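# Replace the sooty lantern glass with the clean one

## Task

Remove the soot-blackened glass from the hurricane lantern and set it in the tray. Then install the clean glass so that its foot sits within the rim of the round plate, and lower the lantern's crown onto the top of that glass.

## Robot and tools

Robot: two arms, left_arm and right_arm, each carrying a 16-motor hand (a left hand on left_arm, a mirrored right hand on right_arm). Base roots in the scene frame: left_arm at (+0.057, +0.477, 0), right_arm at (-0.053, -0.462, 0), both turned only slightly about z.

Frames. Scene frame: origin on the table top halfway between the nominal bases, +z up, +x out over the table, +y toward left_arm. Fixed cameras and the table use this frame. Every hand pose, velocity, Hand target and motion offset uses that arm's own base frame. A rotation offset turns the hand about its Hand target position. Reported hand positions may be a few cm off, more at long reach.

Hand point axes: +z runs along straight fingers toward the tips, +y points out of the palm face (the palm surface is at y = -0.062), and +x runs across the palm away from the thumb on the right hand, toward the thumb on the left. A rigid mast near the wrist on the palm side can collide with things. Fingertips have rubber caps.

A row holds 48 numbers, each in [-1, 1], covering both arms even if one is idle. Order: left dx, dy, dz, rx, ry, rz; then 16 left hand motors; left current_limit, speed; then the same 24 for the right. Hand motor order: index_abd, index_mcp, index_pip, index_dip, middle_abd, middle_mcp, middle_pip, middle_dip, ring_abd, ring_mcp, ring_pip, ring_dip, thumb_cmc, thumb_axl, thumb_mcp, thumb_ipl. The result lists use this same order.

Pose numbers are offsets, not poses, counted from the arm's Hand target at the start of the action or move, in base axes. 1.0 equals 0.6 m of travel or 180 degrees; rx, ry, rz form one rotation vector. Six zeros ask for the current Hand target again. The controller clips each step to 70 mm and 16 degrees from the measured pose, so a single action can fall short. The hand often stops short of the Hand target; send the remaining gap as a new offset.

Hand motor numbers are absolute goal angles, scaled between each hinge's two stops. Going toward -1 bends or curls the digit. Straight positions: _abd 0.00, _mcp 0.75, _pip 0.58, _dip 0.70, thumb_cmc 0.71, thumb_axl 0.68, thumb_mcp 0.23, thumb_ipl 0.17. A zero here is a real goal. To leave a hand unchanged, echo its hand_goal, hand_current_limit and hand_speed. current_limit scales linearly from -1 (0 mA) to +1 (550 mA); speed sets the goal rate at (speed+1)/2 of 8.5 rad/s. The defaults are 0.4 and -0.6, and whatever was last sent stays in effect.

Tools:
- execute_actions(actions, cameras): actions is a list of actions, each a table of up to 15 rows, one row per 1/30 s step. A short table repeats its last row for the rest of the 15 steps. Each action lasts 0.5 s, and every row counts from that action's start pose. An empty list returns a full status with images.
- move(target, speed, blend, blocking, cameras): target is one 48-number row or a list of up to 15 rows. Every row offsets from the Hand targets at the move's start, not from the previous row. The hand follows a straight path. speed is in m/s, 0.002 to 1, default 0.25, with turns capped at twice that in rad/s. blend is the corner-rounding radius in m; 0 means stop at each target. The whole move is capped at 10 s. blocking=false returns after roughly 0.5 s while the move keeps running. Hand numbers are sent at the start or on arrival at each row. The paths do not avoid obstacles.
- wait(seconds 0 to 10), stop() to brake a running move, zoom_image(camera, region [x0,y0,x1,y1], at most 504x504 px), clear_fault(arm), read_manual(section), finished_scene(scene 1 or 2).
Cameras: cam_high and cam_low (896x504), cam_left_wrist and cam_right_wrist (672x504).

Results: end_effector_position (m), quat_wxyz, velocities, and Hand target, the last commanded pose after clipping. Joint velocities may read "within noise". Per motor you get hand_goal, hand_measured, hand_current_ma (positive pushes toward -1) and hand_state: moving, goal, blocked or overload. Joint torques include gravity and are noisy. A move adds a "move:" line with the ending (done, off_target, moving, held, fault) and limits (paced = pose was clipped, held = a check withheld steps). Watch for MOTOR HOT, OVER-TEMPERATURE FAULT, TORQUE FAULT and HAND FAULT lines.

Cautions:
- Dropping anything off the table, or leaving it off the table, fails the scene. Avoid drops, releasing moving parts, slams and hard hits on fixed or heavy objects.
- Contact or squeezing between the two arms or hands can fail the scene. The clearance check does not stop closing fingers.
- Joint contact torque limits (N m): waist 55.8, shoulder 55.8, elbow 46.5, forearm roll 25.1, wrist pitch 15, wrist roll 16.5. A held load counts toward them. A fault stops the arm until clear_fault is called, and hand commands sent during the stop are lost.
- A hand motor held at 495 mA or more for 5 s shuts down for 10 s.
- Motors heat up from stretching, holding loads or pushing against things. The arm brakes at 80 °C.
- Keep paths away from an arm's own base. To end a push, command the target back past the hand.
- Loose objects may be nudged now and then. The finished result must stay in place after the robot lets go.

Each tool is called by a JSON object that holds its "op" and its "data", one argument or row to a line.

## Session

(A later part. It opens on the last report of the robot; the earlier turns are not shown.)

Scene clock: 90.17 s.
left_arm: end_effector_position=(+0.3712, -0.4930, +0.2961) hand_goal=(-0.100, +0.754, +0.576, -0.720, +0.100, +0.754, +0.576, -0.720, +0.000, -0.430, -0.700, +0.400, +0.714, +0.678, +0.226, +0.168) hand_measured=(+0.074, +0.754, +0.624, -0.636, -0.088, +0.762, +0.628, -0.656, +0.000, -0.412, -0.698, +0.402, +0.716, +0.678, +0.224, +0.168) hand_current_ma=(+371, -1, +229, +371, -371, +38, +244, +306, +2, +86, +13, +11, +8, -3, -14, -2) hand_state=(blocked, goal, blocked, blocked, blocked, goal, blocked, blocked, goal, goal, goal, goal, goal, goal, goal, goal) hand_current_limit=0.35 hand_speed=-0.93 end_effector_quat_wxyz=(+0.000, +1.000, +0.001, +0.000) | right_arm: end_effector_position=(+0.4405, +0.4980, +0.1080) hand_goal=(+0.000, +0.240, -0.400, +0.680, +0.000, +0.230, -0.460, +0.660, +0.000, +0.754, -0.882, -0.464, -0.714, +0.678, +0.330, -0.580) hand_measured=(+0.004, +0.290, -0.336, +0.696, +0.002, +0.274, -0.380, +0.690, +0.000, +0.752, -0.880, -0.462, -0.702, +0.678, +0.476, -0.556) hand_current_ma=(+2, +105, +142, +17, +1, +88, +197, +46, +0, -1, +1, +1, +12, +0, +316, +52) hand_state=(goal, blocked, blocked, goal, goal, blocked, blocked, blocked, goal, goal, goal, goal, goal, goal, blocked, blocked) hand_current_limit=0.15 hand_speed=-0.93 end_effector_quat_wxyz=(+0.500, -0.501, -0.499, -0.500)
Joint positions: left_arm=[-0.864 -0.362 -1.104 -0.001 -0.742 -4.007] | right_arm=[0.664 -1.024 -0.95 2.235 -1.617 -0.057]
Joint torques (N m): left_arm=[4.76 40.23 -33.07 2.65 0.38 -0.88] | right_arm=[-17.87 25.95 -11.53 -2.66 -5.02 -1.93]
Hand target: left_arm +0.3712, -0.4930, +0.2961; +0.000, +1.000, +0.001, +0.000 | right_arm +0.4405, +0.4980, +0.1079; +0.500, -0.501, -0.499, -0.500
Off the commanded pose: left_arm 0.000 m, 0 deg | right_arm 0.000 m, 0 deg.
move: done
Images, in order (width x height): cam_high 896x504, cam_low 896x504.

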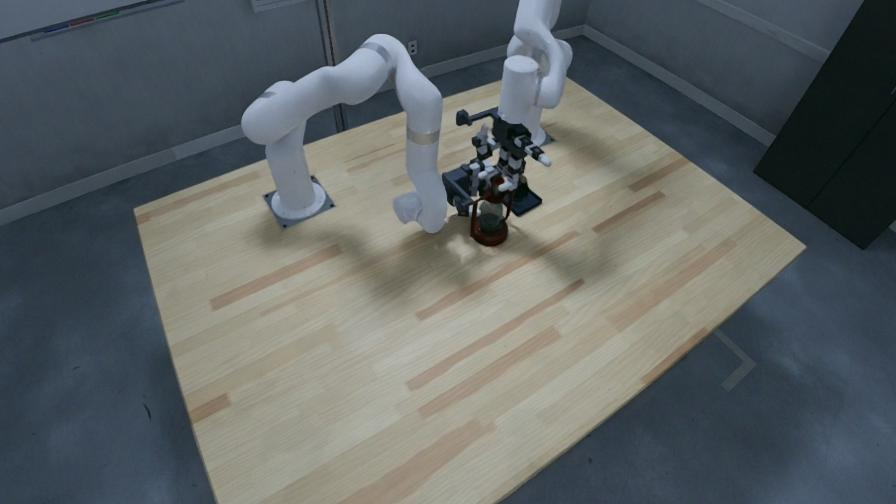

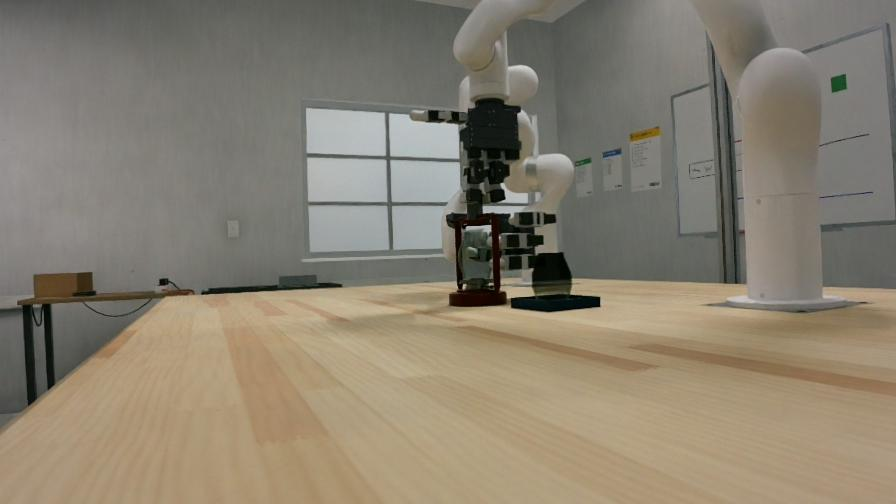

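{"op": "move", "data": {
  "target": [
    [0,0,0,0,0,0,-0.1,0.754,0.576,-0.72,0.1,0.754,0.576,-0.72,0,-0.43,-0.7,0.4,0.714,0.678,0.226,0.168,0.35,-0.93,-0.0018,0,-0.005,0,0,0,0,0.24,-0.40,0.68,0,0.23,-0.46,0.66,0,0.754,-0.883,-0.464,-0.714,0.678,0.33,-0.58,0.15,-0.93]
  ],
  "speed": 0.01,
  "cameras": ["cam_low","cam_high"]
}}

{"op": "zoom_image", "data": {
  "camera": "cam_high",
  "region": [460, 190, 520, 250]
}}

{"op": "zoom_image", "data": {
  "camera": "cam_low",
  "region": [450, 260, 510, 310]
}}

Scene clock: 91.03 s.
left_arm: end_effector_position=(+0.3712, -0.4930, +0.2961) hand_goal=(-0.100, +0.754, +0.576, -0.720, +0.100, +0.754, +0.576, -0.720, +0.000, -0.430, -0.700, +0.400, +0.714, +0.678, +0.226, +0.168) hand_measured=(+0.074, +0.754, +0.624, -0.636, -0.088, +0.762, +0.628, -0.656, +0.000, -0.412, -0.698, +0.402, +0.716, +0.678, +0.224, +0.168) hand_current_ma=(+371, -1, +229, +371, -371, +38, +244, +306, +2, +86, +13, +11, +8, -3, -14, -2) hand_state=(blocked, goal, blocked, blocked, blocked, goal, blocked, blocked, goal, goal, goal, goal, goal, goal, goal, goal) hand_current_limit=0.35 hand_speed=-0.93 end_effector_quat_wxyz=(+0.000, +1.000, +0.001, +0.000) | right_arm: end_effector_position=(+0.4395, +0.4980, +0.1050) hand_goal=(+0.000, +0.240, -0.400, +0.680, +0.000, +0.230, -0.460, +0.660, +0.000, +0.754, -0.882, -0.464, -0.714, +0.678, +0.330, -0.580) hand_measured=(+0.004, +0.290, -0.336, +0.696, +0.002, +0.274, -0.380, +0.690, +0.000, +0.752, -0.880, -0.462, -0.702, +0.678, +0.476, -0.556) hand_current_ma=(+2, +105, +142, +17, +1, +88, +197, +46, +0, -1, +1, +1, +12, +0, +316, +52) hand_state=(goal, blocked, blocked, goal, goal, blocked, blocked, blocked, goal, goal, goal, goal, goal, goal, blocked, blocked) hand_current_limit=0.15 hand_speed=-0.93 end_effector_quat_wxyz=(+0.500, -0.501, -0.499, -0.500)
Joint positions: left_arm=[-0.864 -0.362 -1.104 -0.001 -0.742 -4.007] | right_arm=[0.666 -1.032 -0.952 2.236 -1.62 -0.061]
Joint torques (N m): left_arm=[4.52 40.91 -32.86 2.71 0.48 -0.9] | right_arm=[16.67 27.43 -10.96 3.62 -5.05 -1.78]
Hand target: left_arm +0.3712, -0.4930, +0.2961; +0.000, +1.000, +0.001, +0.000 | right_arm +0.4395, +0.4980, +0.1049; +0.500, -0.501, -0.499, -0.500
Off the commanded pose: left_arm 0.000 m, 0 deg | right_arm 0.000 m, 0 deg.
move: done
Images, in order (width x height): cam_high 896x504, cam_low 896x504.

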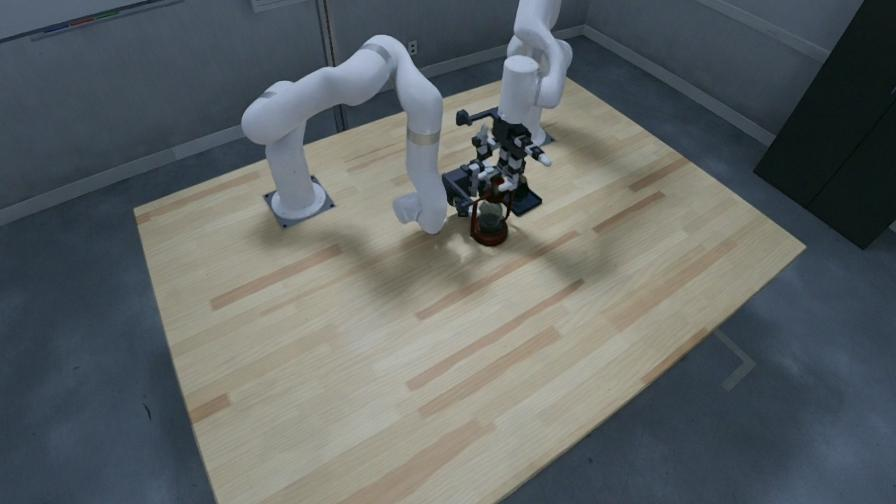

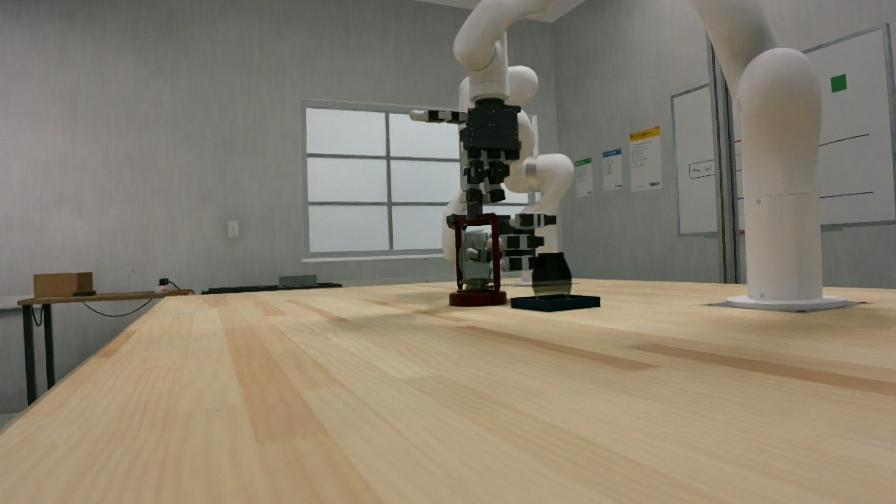

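Scaled by 8.400 from the camera's 896x504 image, which has a finer 1280x720 frame.

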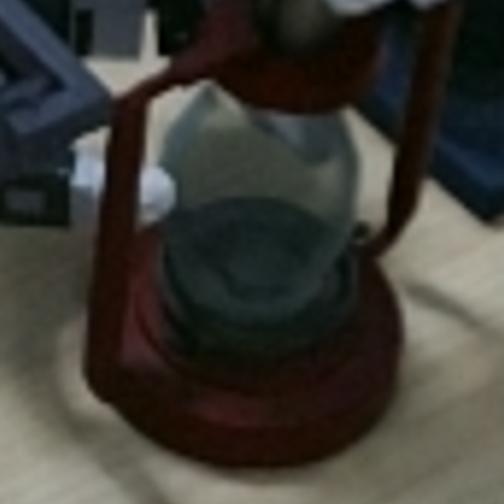

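Scaled by 8.400 from the camera's 896x504 image, which has a finer 1280x720 frame.

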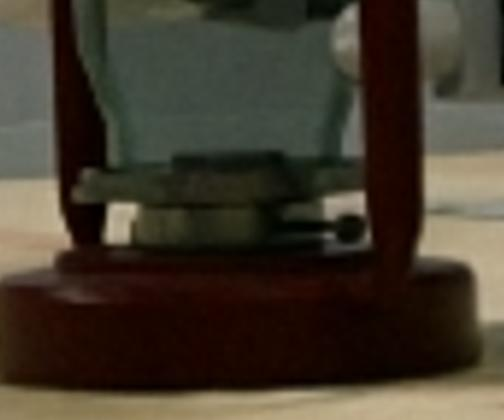

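{"op": "move", "data": {
  "target": [
    [0,0,0,0,0,0,-0.1,0.754,0.576,-0.72,0.1,0.754,0.576,-0.72,0,-0.43,-0.7,0.4,0.714,0.678,0.226,0.168,0.35,-0.93,0,0,-0.0033,0,0,0,0,0.24,-0.40,0.68,0,0.23,-0.46,0.66,0,0.754,-0.883,-0.464,-0.714,0.678,0.33,-0.58,0.15,-0.93]
  ],
  "speed": 0.01,
  "cameras": ["cam_low","cam_high"]
}}

{"op": "zoom_image", "data": {
  "camera": "cam_high",
  "region": [460, 190, 520, 250]
}}

{"op": "zoom_image", "data": {
  "camera": "cam_low",
  "region": [450, 210, 510, 310]
}}

Scene clock: 91.90 s.
left_arm: end_effector_position=(+0.3712, -0.4930, +0.2961) hand_goal=(-0.100, +0.754, +0.576, -0.720, +0.100, +0.754, +0.576, -0.720, +0.000, -0.430, -0.700, +0.400, +0.714, +0.678, +0.226, +0.168) hand_measured=(+0.074, +0.754, +0.624, -0.636, -0.088, +0.762, +0.628, -0.656, +0.000, -0.412, -0.698, +0.402, +0.716, +0.678, +0.224, +0.168) hand_current_ma=(+371, -1, +229, +371, -371, +38, +244, +306, +2, +86, +13, +11, +8, -3, -14, -2) hand_state=(blocked, goal, blocked, blocked, blocked, goal, blocked, blocked, goal, goal, goal, goal, goal, goal, goal, goal) hand_current_limit=0.35 hand_speed=-0.93 end_effector_quat_wxyz=(+0.000, +1.000, +0.001, +0.000) | right_arm: end_effector_position=(+0.4395, +0.4980, +0.1030) hand_goal=(+0.000, +0.240, -0.400, +0.680, +0.000, +0.230, -0.460, +0.660, +0.000, +0.754, -0.882, -0.464, -0.714, +0.678, +0.330, -0.580) hand_measured=(+0.004, +0.290, -0.336, +0.696, +0.002, +0.274, -0.380, +0.690, +0.000, +0.752, -0.880, -0.462, -0.704, +0.678, +0.476, -0.556) hand_current_ma=(+2, +105, +142, +17, +1, +91, +197, +46, +0, -1, +1, +1, +9, +0, +316, +52) hand_state=(goal, blocked, blocked, goal, goal, blocked, blocked, blocked, goal, goal, goal, goal, goal, goal, blocked, blocked) hand_current_limit=0.15 hand_speed=-0.93 end_effector_quat_wxyz=(+0.500, -0.501, -0.499, -0.500)
Joint positions: left_arm=[-0.864 -0.362 -1.104 -0.001 -0.742 -4.007] | right_arm=[0.666 -1.037 -0.955 2.236 -1.622 -0.063]
Joint torques (N m): left_arm=[5.08 40.56 -33.02 2.76 0.43 -0.88] | right_arm=[16.33 24.1 -9.91 -0.98 -4.4 -1.59]
Hand target: left_arm +0.3712, -0.4930, +0.2961; +0.000, +1.000, +0.001, +0.000 | right_arm +0.4395, +0.4980, +0.1030; +0.500, -0.501, -0.499, -0.500
Off the commanded pose: left_arm 0.000 m, 0 deg | right_arm 0.000 m, 0 deg.
move: done
Images, in order (width x height): cam_high 896x504, cam_low 896x504.

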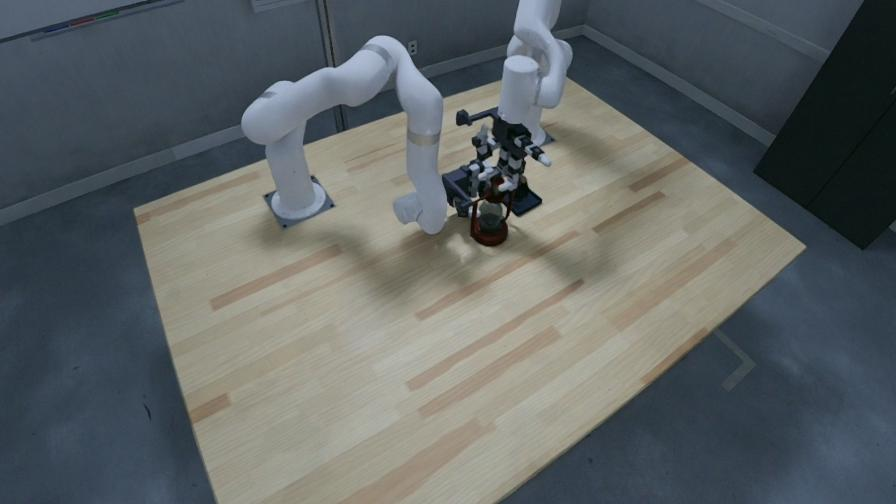

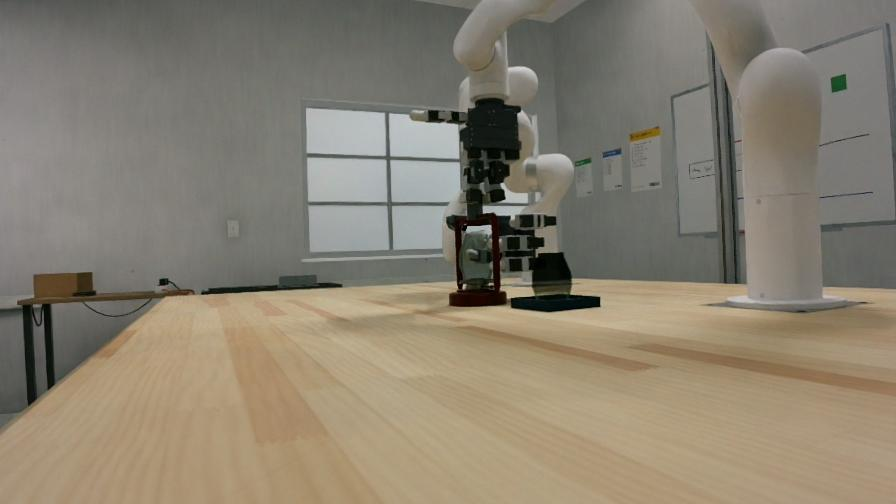

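Scaled by 8.400 from the camera's 896x504 image, which has a finer 1280x720 frame.

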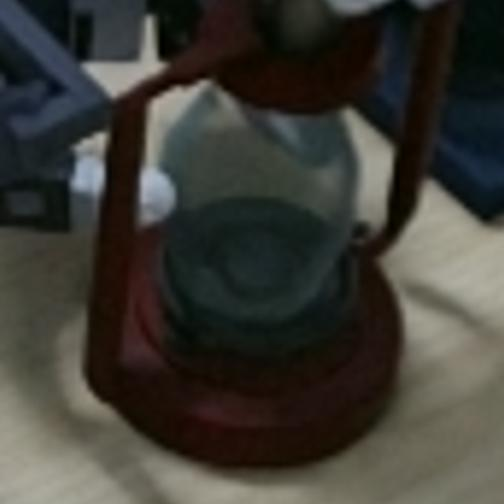

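Scaled by 5.040 from the camera's 896x504 image, which has a finer 1280x720 frame.

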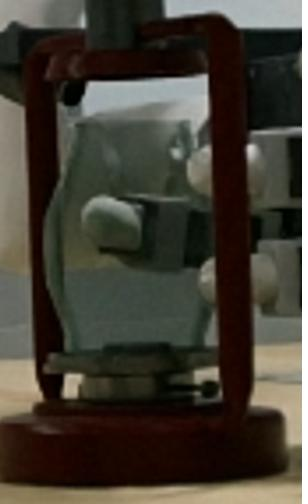

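{"op": "zoom_image", "data": {
  "camera": "cam_high",
  "region": [440, 160, 540, 260]
}}

{"op": "zoom_image", "data": {
  "camera": "cam_low",
  "region": [440, 190, 540, 310]
}}

Scaled by 5.040 from the camera's 896x504 image, which has a finer 1280x720 frame.

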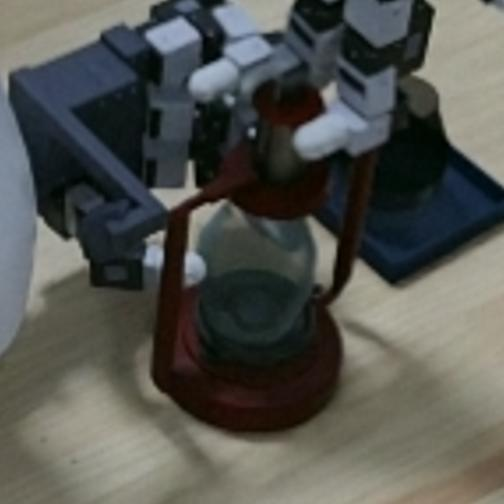

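Scaled by 4.200 from the camera's 896x504 image, which has a finer 1280x720 frame.

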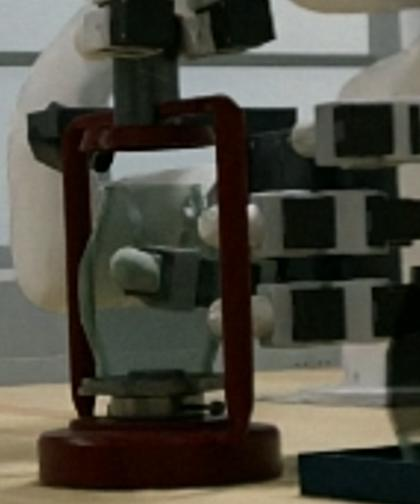

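{"op": "move", "data": {
  "target": [
    [0,0,0,0,0,0,-0.1,0.754,0.576,-0.72,0.1,0.754,0.576,-0.72,0,-0.43,-0.7,0.4,0.714,0.678,0.226,0.168,0.35,-0.93,0,0,0.004,0,0,0,0,0.24,-0.40,0.68,0,0.23,-0.46,0.66,0,0.754,-0.883,-0.464,-0.714,0.678,0.33,-0.58,0.15,-0.93],
    [0,0,0,0,0,0,-0.1,0.754,0.576,-0.72,0.1,0.754,0.576,-0.72,0,-0.43,-0.7,0.4,0.714,0.678,0.226,0.168,0.35,-0.93,0.0025,0.0042,0.004,0,0,0,0,0.24,-0.40,0.68,0,0.23,-0.46,0.66,0,0.754,-0.883,-0.464,-0.714,0.678,0.33,-0.58,0.15,-0.93]
  ],
  "speed": 0.01,
  "cameras": ["cam_low","cam_high"]
}}

{"op": "zoom_image", "data": {
  "camera": "cam_high",
  "region": [440, 160, 540, 260]
}}

{"op": "zoom_image", "data": {
  "camera": "cam_low",
  "region": [440, 190, 540, 310]
}}

Scene clock: 93.57 s.
left_arm: end_effector_position=(+0.3712, -0.4930, +0.2961) hand_goal=(-0.100, +0.754, +0.576, -0.720, +0.100, +0.754, +0.576, -0.720, +0.000, -0.430, -0.700, +0.400, +0.714, +0.678, +0.226, +0.168) hand_measured=(+0.074, +0.754, +0.624, -0.636, -0.088, +0.762, +0.628, -0.656, +0.000, -0.412, -0.698, +0.402, +0.716, +0.678, +0.224, +0.168) hand_current_ma=(+371, -1, +229, +371, -371, +38, +244, +306, +2, +86, +13, +11, +8, -3, -14, -2) hand_state=(blocked, goal, blocked, blocked, blocked, goal, blocked, blocked, goal, goal, goal, goal, goal, goal, goal, goal) hand_current_limit=0.35 hand_speed=-0.93 end_effector_quat_wxyz=(+0.000, +1.000, +0.001, +0.000) | right_arm: end_effector_position=(+0.4410, +0.5006, +0.1054) hand_goal=(+0.000, +0.240, -0.400, +0.680, +0.000, +0.230, -0.460, +0.660, +0.000, +0.754, -0.882, -0.464, -0.714, +0.678, +0.330, -0.580) hand_measured=(+0.004, +0.290, -0.336, +0.696, +0.002, +0.274, -0.382, +0.690, +0.000, +0.752, -0.880, -0.462, -0.702, +0.678, +0.476, -0.556) hand_current_ma=(+2, +105, +141, +17, +1, +91, +192, +46, +0, -1, +1, +1, +11, +0, +316, +52) hand_state=(goal, blocked, blocked, goal, goal, blocked, blocked, blocked, goal, goal, goal, goal, goal, goal, blocked, blocked) hand_current_limit=0.15 hand_speed=-0.93 end_effector_quat_wxyz=(+0.500, -0.501, -0.499, -0.500)
Joint positions: left_arm=[-0.864 -0.362 -1.104 -0.001 -0.742 -4.007] | right_arm=[0.668 -1.032 -0.959 2.239 -1.617 -0.056]
Joint torques (N m): left_arm=[5.08 40.48 -32.74 2.81 0.44 -0.9] | right_arm=[17.79 27.44 -11.06 3.45 0.03 1.27]
Hand target: left_arm +0.3712, -0.4930, +0.2961; +0.000, +1.000, +0.001, +0.000 | right_arm +0.4410, +0.5006, +0.1054; +0.500, -0.501, -0.499, -0.500
Off the commanded pose: left_arm 0.000 m, 0 deg | right_arm 0.000 m, 0 deg.
move: done
Images, in order (width x height): cam_high 896x504, cam_low 896x504.

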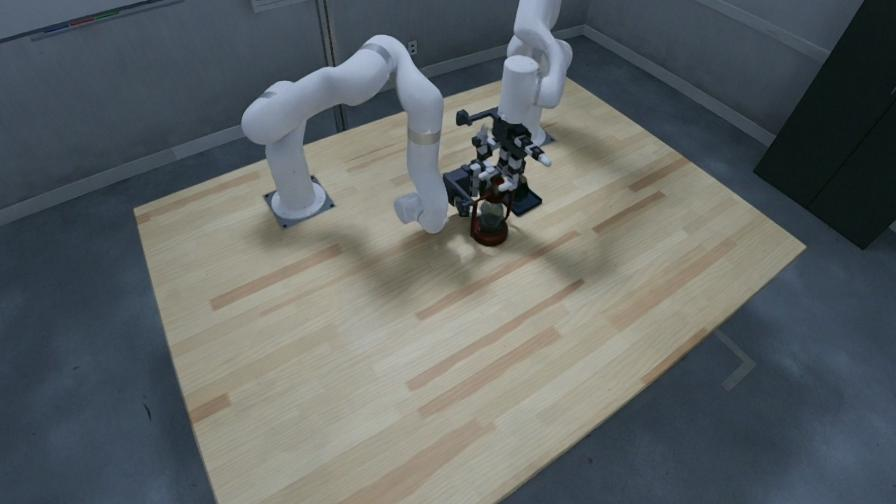

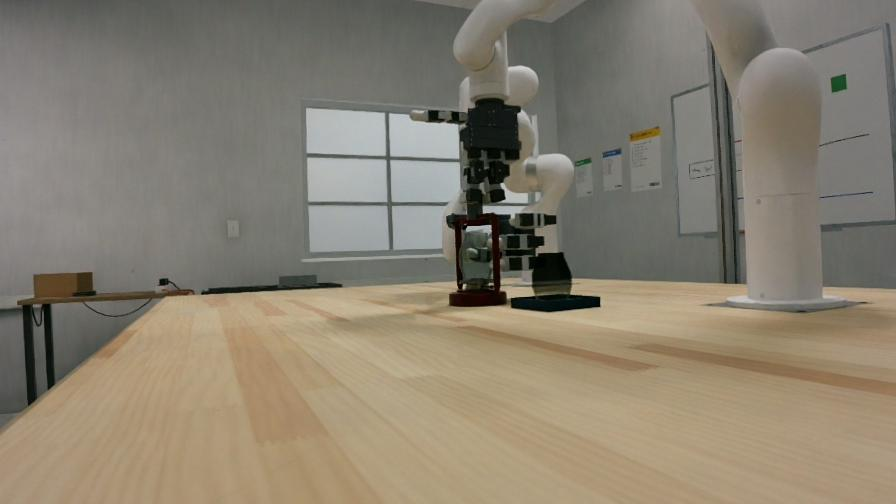

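Scaled by 5.040 from the camera's 896x504 image, which has a finer 1280x720 frame.

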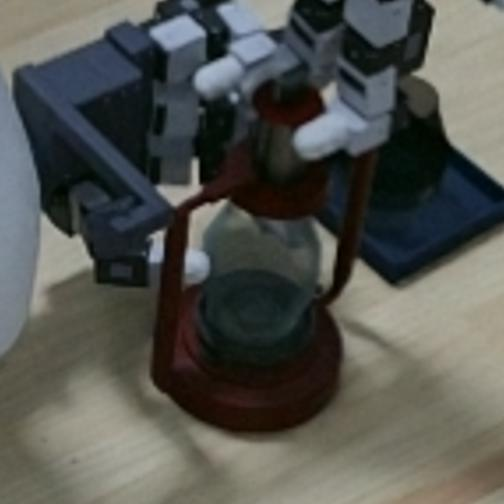

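Scaled by 4.200 from the camera's 896x504 image, which has a finer 1280x720 frame.

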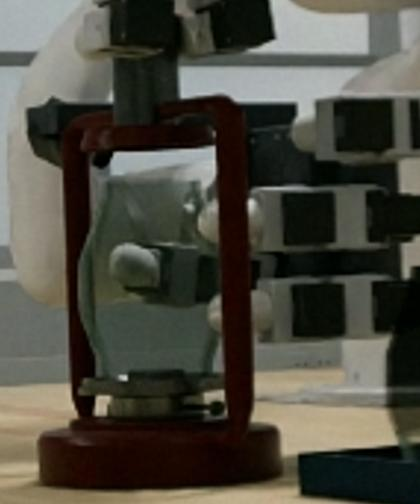

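{"op": "move", "data": {
  "target": [
    [0,0,0,0,0,0,-0.1,0.754,0.576,-0.72,0.1,0.754,0.576,-0.72,0,-0.43,-0.7,0.4,0.714,0.678,0.226,0.168,0.35,-0.93,0,0,-0.004,0,0,0,0,0.24,-0.40,0.68,0,0.23,-0.46,0.66,0,0.754,-0.883,-0.464,-0.714,0.678,0.33,-0.58,0.15,-0.93]
  ],
  "speed": 0.01
}}

{"op": "move", "data": {
  "target": [
    [0,0,0,0,0,0,-0.1,0.754,0.576,-0.72,0.1,0.754,0.576,-0.72,0,-0.43,-0.7,0.4,0.714,0.678,0.226,0.168,0.35,-0.93,0,0,-0.002,0,0,0,0,0.24,-0.40,0.68,0,0.23,-0.46,0.66,0,0.754,-0.883,-0.464,-0.714,0.678,0.33,-0.58,0.15,-0.93]
  ],
  "speed": 0.01,
  "cameras": ["cam_low","cam_high","cam_right_wrist"]
}}

{"op": "zoom_image", "data": {
  "camera": "cam_high",
  "region": [460, 190, 520, 250]
}}

{"op": "zoom_image", "data": {
  "camera": "cam_low",
  "region": [450, 260, 510, 310]
}}

Scene clock: 94.47 s.
left_arm: end_effector_position=(+0.3712, -0.4930, +0.2961) hand_goal=(-0.100, +0.754, +0.576, -0.720, +0.100, +0.754, +0.576, -0.720, +0.000, -0.430, -0.700, +0.400, +0.714, +0.678, +0.226, +0.168) hand_measured=(+0.074, +0.754, +0.624, -0.636, -0.088, +0.762, +0.628, -0.656, +0.000, -0.412, -0.698, +0.402, +0.716, +0.678, +0.224, +0.168) hand_current_ma=(+371, -1, +229, +371, -371, +38, +244, +306, +2, +86, +13, +11, +8, -3, -14, -2) hand_state=(blocked, goal, blocked, blocked, blocked, goal, blocked, blocked, goal, goal, goal, goal, goal, goal, goal, goal) hand_current_limit=0.35 hand_speed=-0.93 end_effector_quat_wxyz=(+0.000, +1.000, +0.001, +0.000) | right_arm: end_effector_position=(+0.4410, +0.5005, +0.1030) hand_goal=(+0.000, +0.240, -0.400, +0.680, +0.000, +0.230, -0.460, +0.660, +0.000, +0.754, -0.882, -0.464, -0.714, +0.678, +0.330, -0.580) hand_measured=(+0.004, +0.290, -0.336, +0.696, +0.002, +0.274, -0.382, +0.690, +0.000, +0.752, -0.880, -0.462, -0.702, +0.678, +0.476, -0.556) hand_current_ma=(+2, +105, +141, +17, +1, +91, +192, +46, +0, -1, +1, +1, +11, +0, +316, +52) hand_state=(goal, blocked, blocked, goal, goal, blocked, blocked, blocked, goal, goal, goal, goal, goal, goal, blocked, blocked) hand_current_limit=0.15 hand_speed=-0.93 end_effector_quat_wxyz=(+0.500, -0.501, -0.499, -0.500)
Joint positions: left_arm=[-0.864 -0.362 -1.104 -0.001 -0.742 -4.007] | right_arm=[0.668 -1.038 -0.962 2.239 -1.618 -0.059]
Joint torques (N m): left_arm=[4.99 39.9 -32.9 2.8 0.39 -0.86] | right_arm=[19.05 25.96 -11.34 -1.57 -4.95 -1.83]
Hand target: left_arm +0.3712, -0.4930, +0.2961; +0.000, +1.000, +0.001, +0.000 | right_arm +0.4410, +0.5006, +0.1030; +0.500, -0.501, -0.499, -0.500
Off the commanded pose: left_arm 0.000 m, 0 deg | right_arm 0.000 m, 0 deg.
move: done

Scene clock: 95.17 s.
left_arm: end_effector_position=(+0.3712, -0.4930, +0.2961) hand_goal=(-0.100, +0.754, +0.576, -0.720, +0.100, +0.754, +0.576, -0.720, +0.000, -0.430, -0.700, +0.400, +0.714, +0.678, +0.226, +0.168) hand_measured=(+0.074, +0.754, +0.624, -0.636, -0.088, +0.762, +0.628, -0.656, +0.000, -0.412, -0.698, +0.402, +0.716, +0.678, +0.224, +0.168) hand_current_ma=(+371, -1, +229, +371, -371, +38, +244, +306, +2, +86, +13, +11, +8, -3, -14, -2) hand_state=(blocked, goal, blocked, blocked, blocked, goal, blocked, blocked, goal, goal, goal, goal, goal, goal, goal, goal) hand_current_limit=0.35 hand_speed=-0.93 end_effector_quat_wxyz=(+0.000, +1.000, +0.001, +0.000) | right_arm: end_effector_position=(+0.4410, +0.5006, +0.1018) hand_goal=(+0.000, +0.240, -0.400, +0.680, +0.000, +0.230, -0.460, +0.660, +0.000, +0.754, -0.882, -0.464, -0.714, +0.678, +0.330, -0.580) hand_measured=(+0.002, +0.290, -0.336, +0.696, +0.000, +0.274, -0.382, +0.690, +0.000, +0.752, -0.880, -0.462, -0.704, +0.678, +0.476, -0.556) hand_current_ma=(+0, +105, +141, +17, +0, +91, +192, +46, +0, -1, +1, +1, +9, +0, +316, +53) hand_state=(goal, blocked, blocked, goal, goal, blocked, blocked, blocked, goal, goal, goal, goal, goal, goal, blocked, blocked) hand_current_limit=0.15 hand_speed=-0.93 end_effector_quat_wxyz=(+0.500, -0.501, -0.499, -0.500)
Joint positions: left_arm=[-0.864 -0.362 -1.104 -0.001 -0.742 -4.007] | right_arm=[0.668 -1.042 -0.964 2.239 -1.619 -0.06]
Joint torques (N m): left_arm=[4.93 40.24 -33.09 2.85 0.47 -0.88] | right_arm=[16.76 24.25 -9.51 -2.19 -3.94 -1.48]
Hand target: left_arm +0.3712, -0.4930, +0.2961; +0.000, +1.000, +0.001, +0.000 | right_arm +0.4410, +0.5006, +0.1018; +0.500, -0.501, -0.499, -0.500
Off the commanded pose: left_arm 0.000 m, 0 deg | right_arm 0.000 m, 0 deg.
move: done
Images, in order (width x height): cam_high 896x504, cam_low 896x504, cam_right_wrist 672x504.

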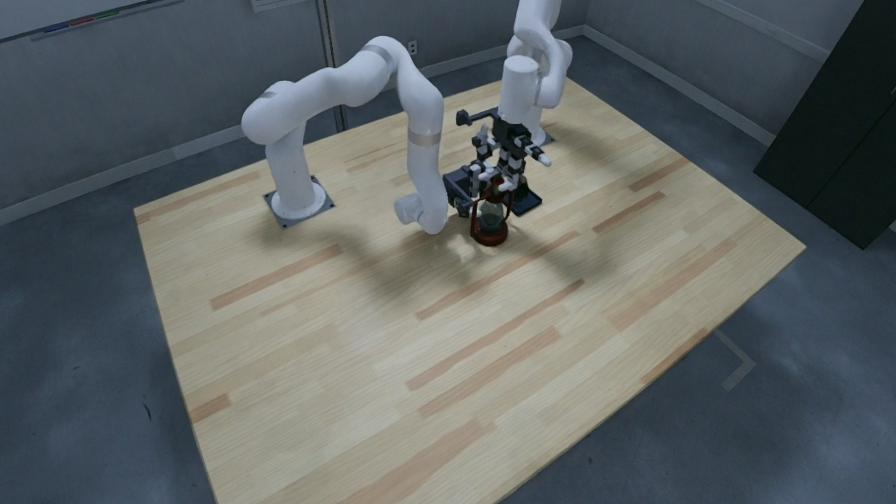

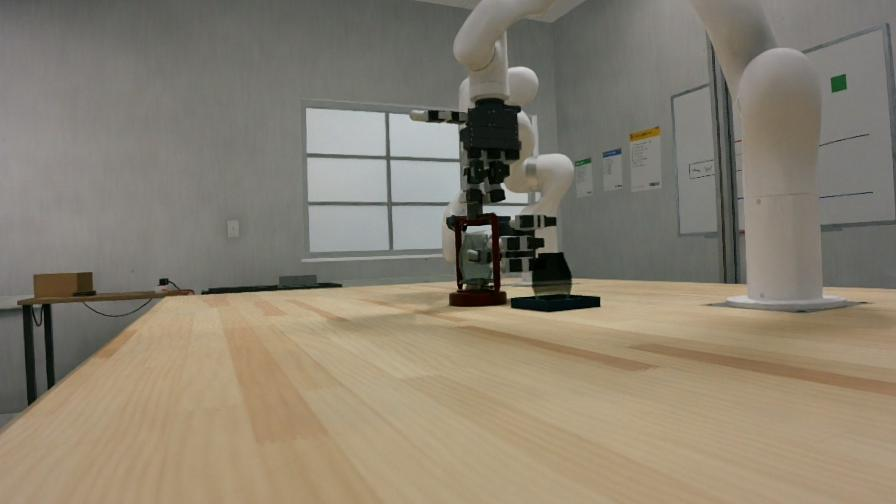

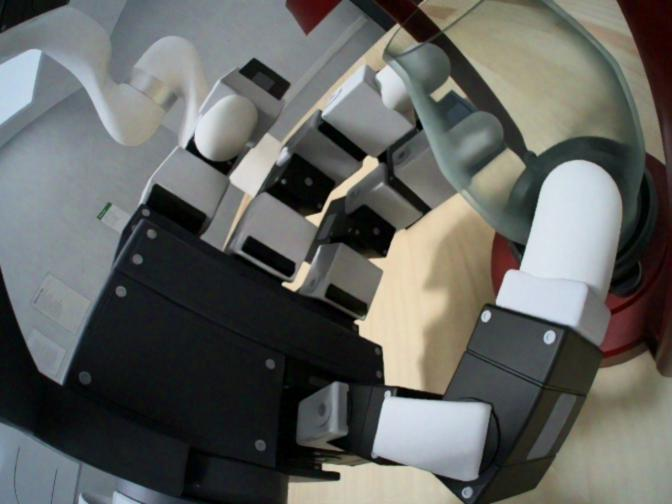

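Scaled by 8.400 from the camera's 896x504 image, which has a finer 1280x720 frame.

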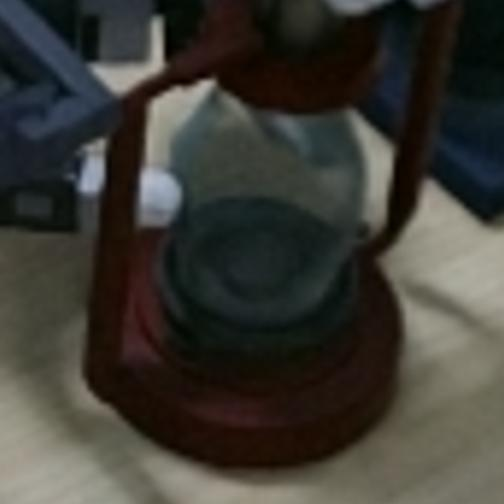

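Scaled by 8.400 from the camera's 896x504 image, which has a finer 1280x720 frame.

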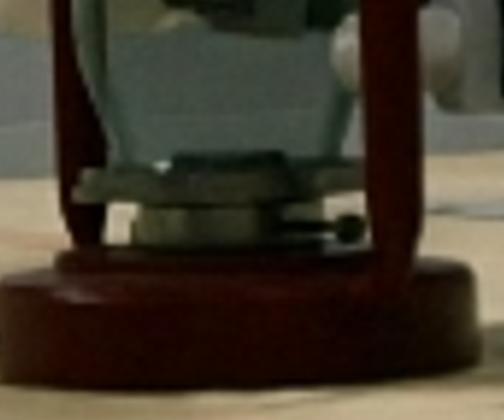

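{"op": "move", "data": {
  "target": [
    [0,0,0,0,0,0,-0.1,0.754,0.576,-0.72,0.1,0.754,0.576,-0.72,0,-0.43,-0.7,0.4,0.714,0.678,0.226,0.168,0.35,-0.93,0,0,-0.0008,0,0,0,0,0.24,-0.40,0.68,0,0.23,-0.46,0.66,0,0.754,-0.883,-0.464,-0.714,0.678,0.33,-0.58,0.15,-0.93],
    [0,0,0,0,0,0,-0.1,0.754,0.576,-0.72,0.1,0.754,0.576,-0.72,0,-0.43,-0.7,0.4,0.714,0.678,0.226,0.168,0.35,-0.93,0,0,-0.0008,0,0,0,0,0.27,-0.35,0.69,0,0.26,-0.39,0.68,0,0.754,-0.883,-0.464,-0.714,0.678,0.42,-0.58,0,-0.96]
  ],
  "speed": 0.01,
  "cameras": ["cam_low","cam_high"]
}}

{"op": "zoom_image", "data": {
  "camera": "cam_low",
  "region": [450, 210, 510, 310]
}}

Scene clock: 96.77 s.
left_arm: end_effector_position=(+0.3712, -0.4930, +0.2961) hand_goal=(-0.100, +0.754, +0.576, -0.720, +0.100, +0.754, +0.576, -0.720, +0.000, -0.430, -0.700, +0.400, +0.714, +0.678, +0.226, +0.168) hand_measured=(+0.074, +0.754, +0.624, -0.636, -0.088, +0.762, +0.628, -0.656, +0.000, -0.412, -0.698, +0.402, +0.716, +0.678, +0.224, +0.168) hand_current_ma=(+371, -1, +229, +371, -371, +38, +244, +306, +2, +86, +13, +11, +8, -3, -14, -2) hand_state=(blocked, goal, blocked, blocked, blocked, goal, blocked, blocked, goal, goal, goal, goal, goal, goal, goal, goal) hand_current_limit=0.35 hand_speed=-0.93 end_effector_quat_wxyz=(+0.000, +1.000, +0.001, +0.000) | right_arm: end_effector_position=(+0.4410, +0.5006, +0.1013) hand_goal=(+0.000, +0.270, -0.350, +0.690, +0.000, +0.260, -0.390, +0.680, +0.000, +0.754, -0.882, -0.464, -0.714, +0.678, +0.420, -0.580) hand_measured=(-0.006, +0.292, -0.336, +0.700, -0.008, +0.280, -0.378, +0.692, +0.000, +0.752, -0.880, -0.462, -0.712, +0.678, +0.476, -0.556) hand_current_ma=(-3, +31, +16, +9, -5, +29, +15, +13, +0, -1, +1, +1, +1, +0, +168, +53) hand_state=(goal, blocked, goal, goal, goal, blocked, moving, goal, goal, goal, goal, goal, goal, goal, blocked, blocked) hand_current_limit=0.00 hand_speed=-0.96 end_effector_quat_wxyz=(+0.500, -0.501, -0.499, -0.500)
Joint positions: left_arm=[-0.864 -0.362 -1.104 -0.001 -0.742 -4.007] | right_arm=[0.668 -1.043 -0.965 2.238 -1.62 -0.06]
Joint torques (N m): left_arm=[4.86 40.23 -33.06 2.75 0.43 -0.95] | right_arm=[17.8 23.07 -10.01 -2.61 -3.68 -1.25]
Hand target: left_arm +0.3712, -0.4930, +0.2961; +0.000, +1.000, +0.001, +0.000 | right_arm +0.4410, +0.5006, +0.1013; +0.500, -0.501, -0.499, -0.500
Off the commanded pose: left_arm 0.000 m, 0 deg | right_arm 0.000 m, 0 deg.
move: done
Images, in order (width x height): cam_high 896x504, cam_low 896x504.

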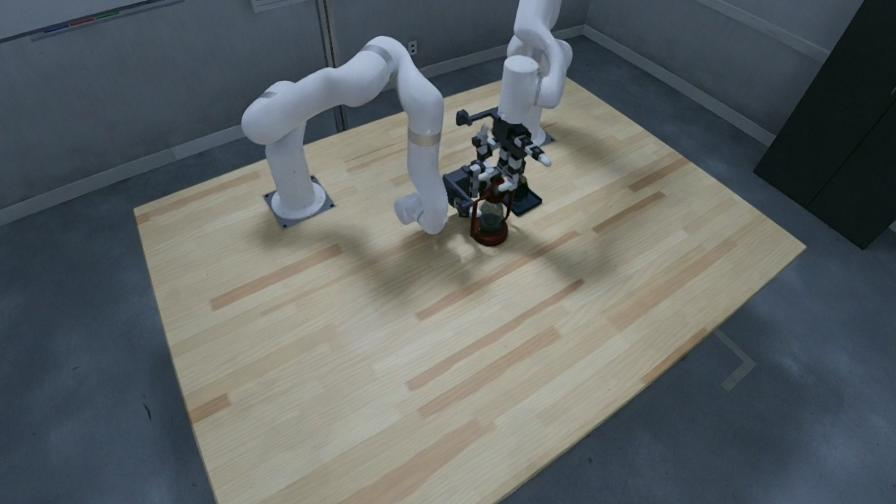

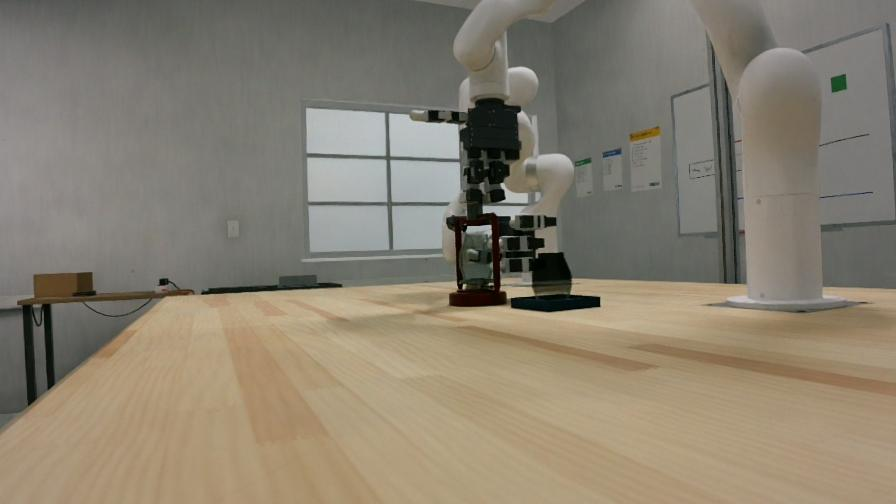

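Scaled by 5.040 from the camera's 896x504 image, which has a finer 1280x720 frame.

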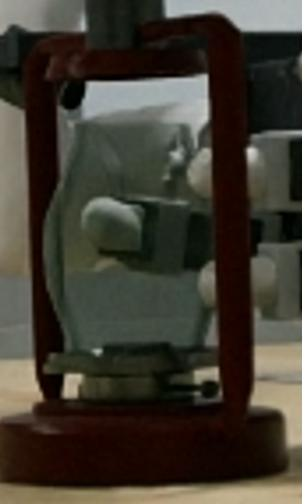

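{"op": "move", "data": {
  "target": [
    [0,0,0,0,0,0,-0.1,0.754,0.576,-0.72,0.1,0.754,0.576,-0.72,0,-0.43,-0.7,0.4,0.714,0.678,0.226,0.168,0.35,-0.93,0,0,0,0,0,0,0,0.288,-0.325,0.696,0,0.275,-0.365,0.69,0,0.754,-0.883,-0.464,-0.714,0.678,0.47,-0.58,0,-0.96],
    [0,0,0,0,0,0,-0.1,0.754,0.576,-0.72,0.1,0.754,0.576,-0.72,0,-0.43,-0.7,0.4,0.714,0.678,0.226,0.168,0.35,-0.93,0,0,0,0,0,0,0,0.295,-0.305,0.696,0,0.284,-0.345,0.696,0,0.754,-0.883,-0.464,-0.714,0.678,0.505,-0.61,0,-0.96]
  ],
  "speed": 0.01,
  "cameras": ["cam_low","cam_high"]
}}

{"op": "zoom_image", "data": {
  "camera": "cam_low",
  "region": [450, 210, 510, 310]
}}

{"op": "zoom_image", "data": {
  "camera": "cam_high",
  "region": [460, 190, 520, 250]
}}

Scene clock: 98.00 s.
left_arm: end_effector_position=(+0.3712, -0.4930, +0.2961) hand_goal=(-0.100, +0.754, +0.576, -0.720, +0.100, +0.754, +0.576, -0.720, +0.000, -0.430, -0.700, +0.400, +0.714, +0.678, +0.226, +0.168) hand_measured=(+0.074, +0.754, +0.624, -0.636, -0.088, +0.762, +0.628, -0.656, +0.000, -0.412, -0.698, +0.402, +0.716, +0.678, +0.224, +0.168) hand_current_ma=(+371, -1, +229, +371, -371, +38, +244, +306, +2, +86, +13, +11, +8, -3, -14, -2) hand_state=(blocked, goal, blocked, blocked, blocked, goal, blocked, blocked, goal, goal, goal, goal, goal, goal, goal, goal) hand_current_limit=0.35 hand_speed=-0.93 end_effector_quat_wxyz=(+0.000, +1.000, +0.001, +0.000) | right_arm: end_effector_position=(+0.4410, +0.5006, +0.1013) hand_goal=(+0.000, +0.296, -0.304, +0.696, +0.000, +0.284, -0.344, +0.696, +0.000, +0.754, -0.882, -0.464, -0.714, +0.678, +0.506, -0.610) hand_measured=(+0.000, +0.294, -0.308, +0.698, +0.000, +0.282, -0.348, +0.694, +0.000, +0.752, -0.880, -0.462, -0.708, +0.678, +0.504, -0.608) hand_current_ma=(+0, +0, -2, +1, +0, -1, -2, -1, +0, -1, +1, +1, +5, +0, -1, +1) hand_state=(goal, goal, goal, goal, goal, goal, goal, goal, goal, goal, goal, goal, goal, goal, goal, goal) hand_current_limit=0.00 hand_speed=-0.96 end_effector_quat_wxyz=(+0.500, -0.501, -0.499, -0.500)
Joint positions: left_arm=[-0.864 -0.362 -1.104 -0.001 -0.742 -4.007] | right_arm=[0.668 -1.043 -0.965 2.238 -1.62 -0.06]
Joint torques (N m): left_arm=[5.11 40.46 -32.95 2.8 0.37 -0.91] | right_arm=[19.73 27.52 -9.27 -2.36 -3.46 -1.2]
Hand target: left_arm +0.3712, -0.4930, +0.2961; +0.000, +1.000, +0.001, +0.000 | right_arm +0.4410, +0.5006, +0.1013; +0.500, -0.501, -0.499, -0.500
Off the commanded pose: left_arm 0.000 m, 0 deg | right_arm 0.000 m, 0 deg.
move: done
Images, in order (width x height): cam_high 896x504, cam_low 896x504.

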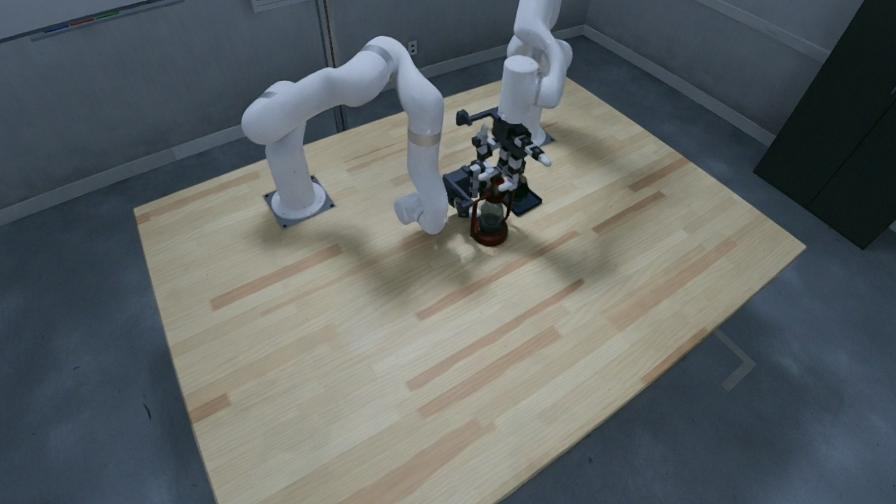

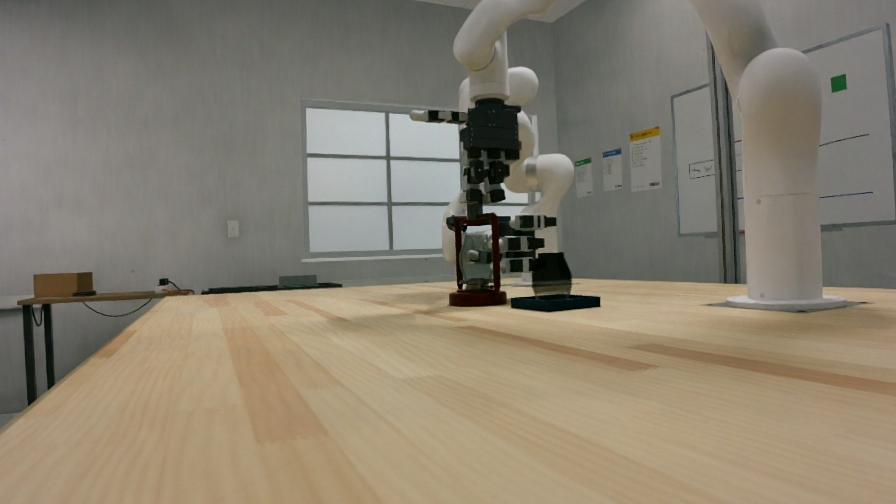

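Scaled by 5.040 from the camera's 896x504 image, which has a finer 1280x720 frame.

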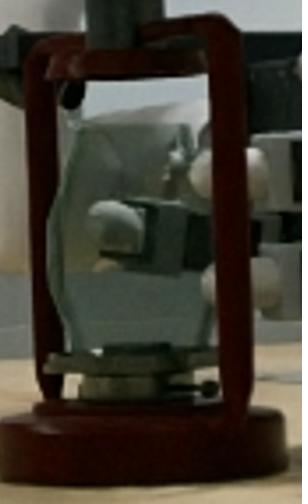

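Scaled by 8.400 from the camera's 896x504 image, which has a finer 1280x720 frame.

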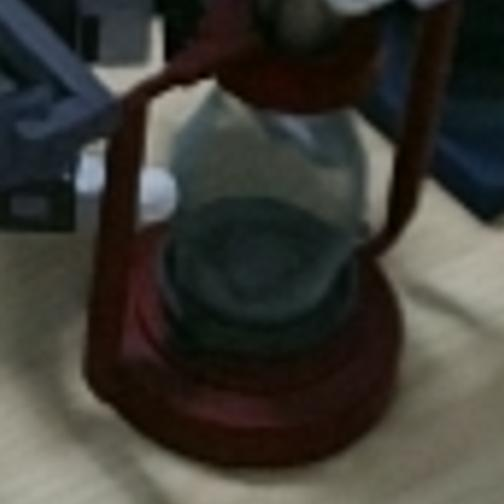

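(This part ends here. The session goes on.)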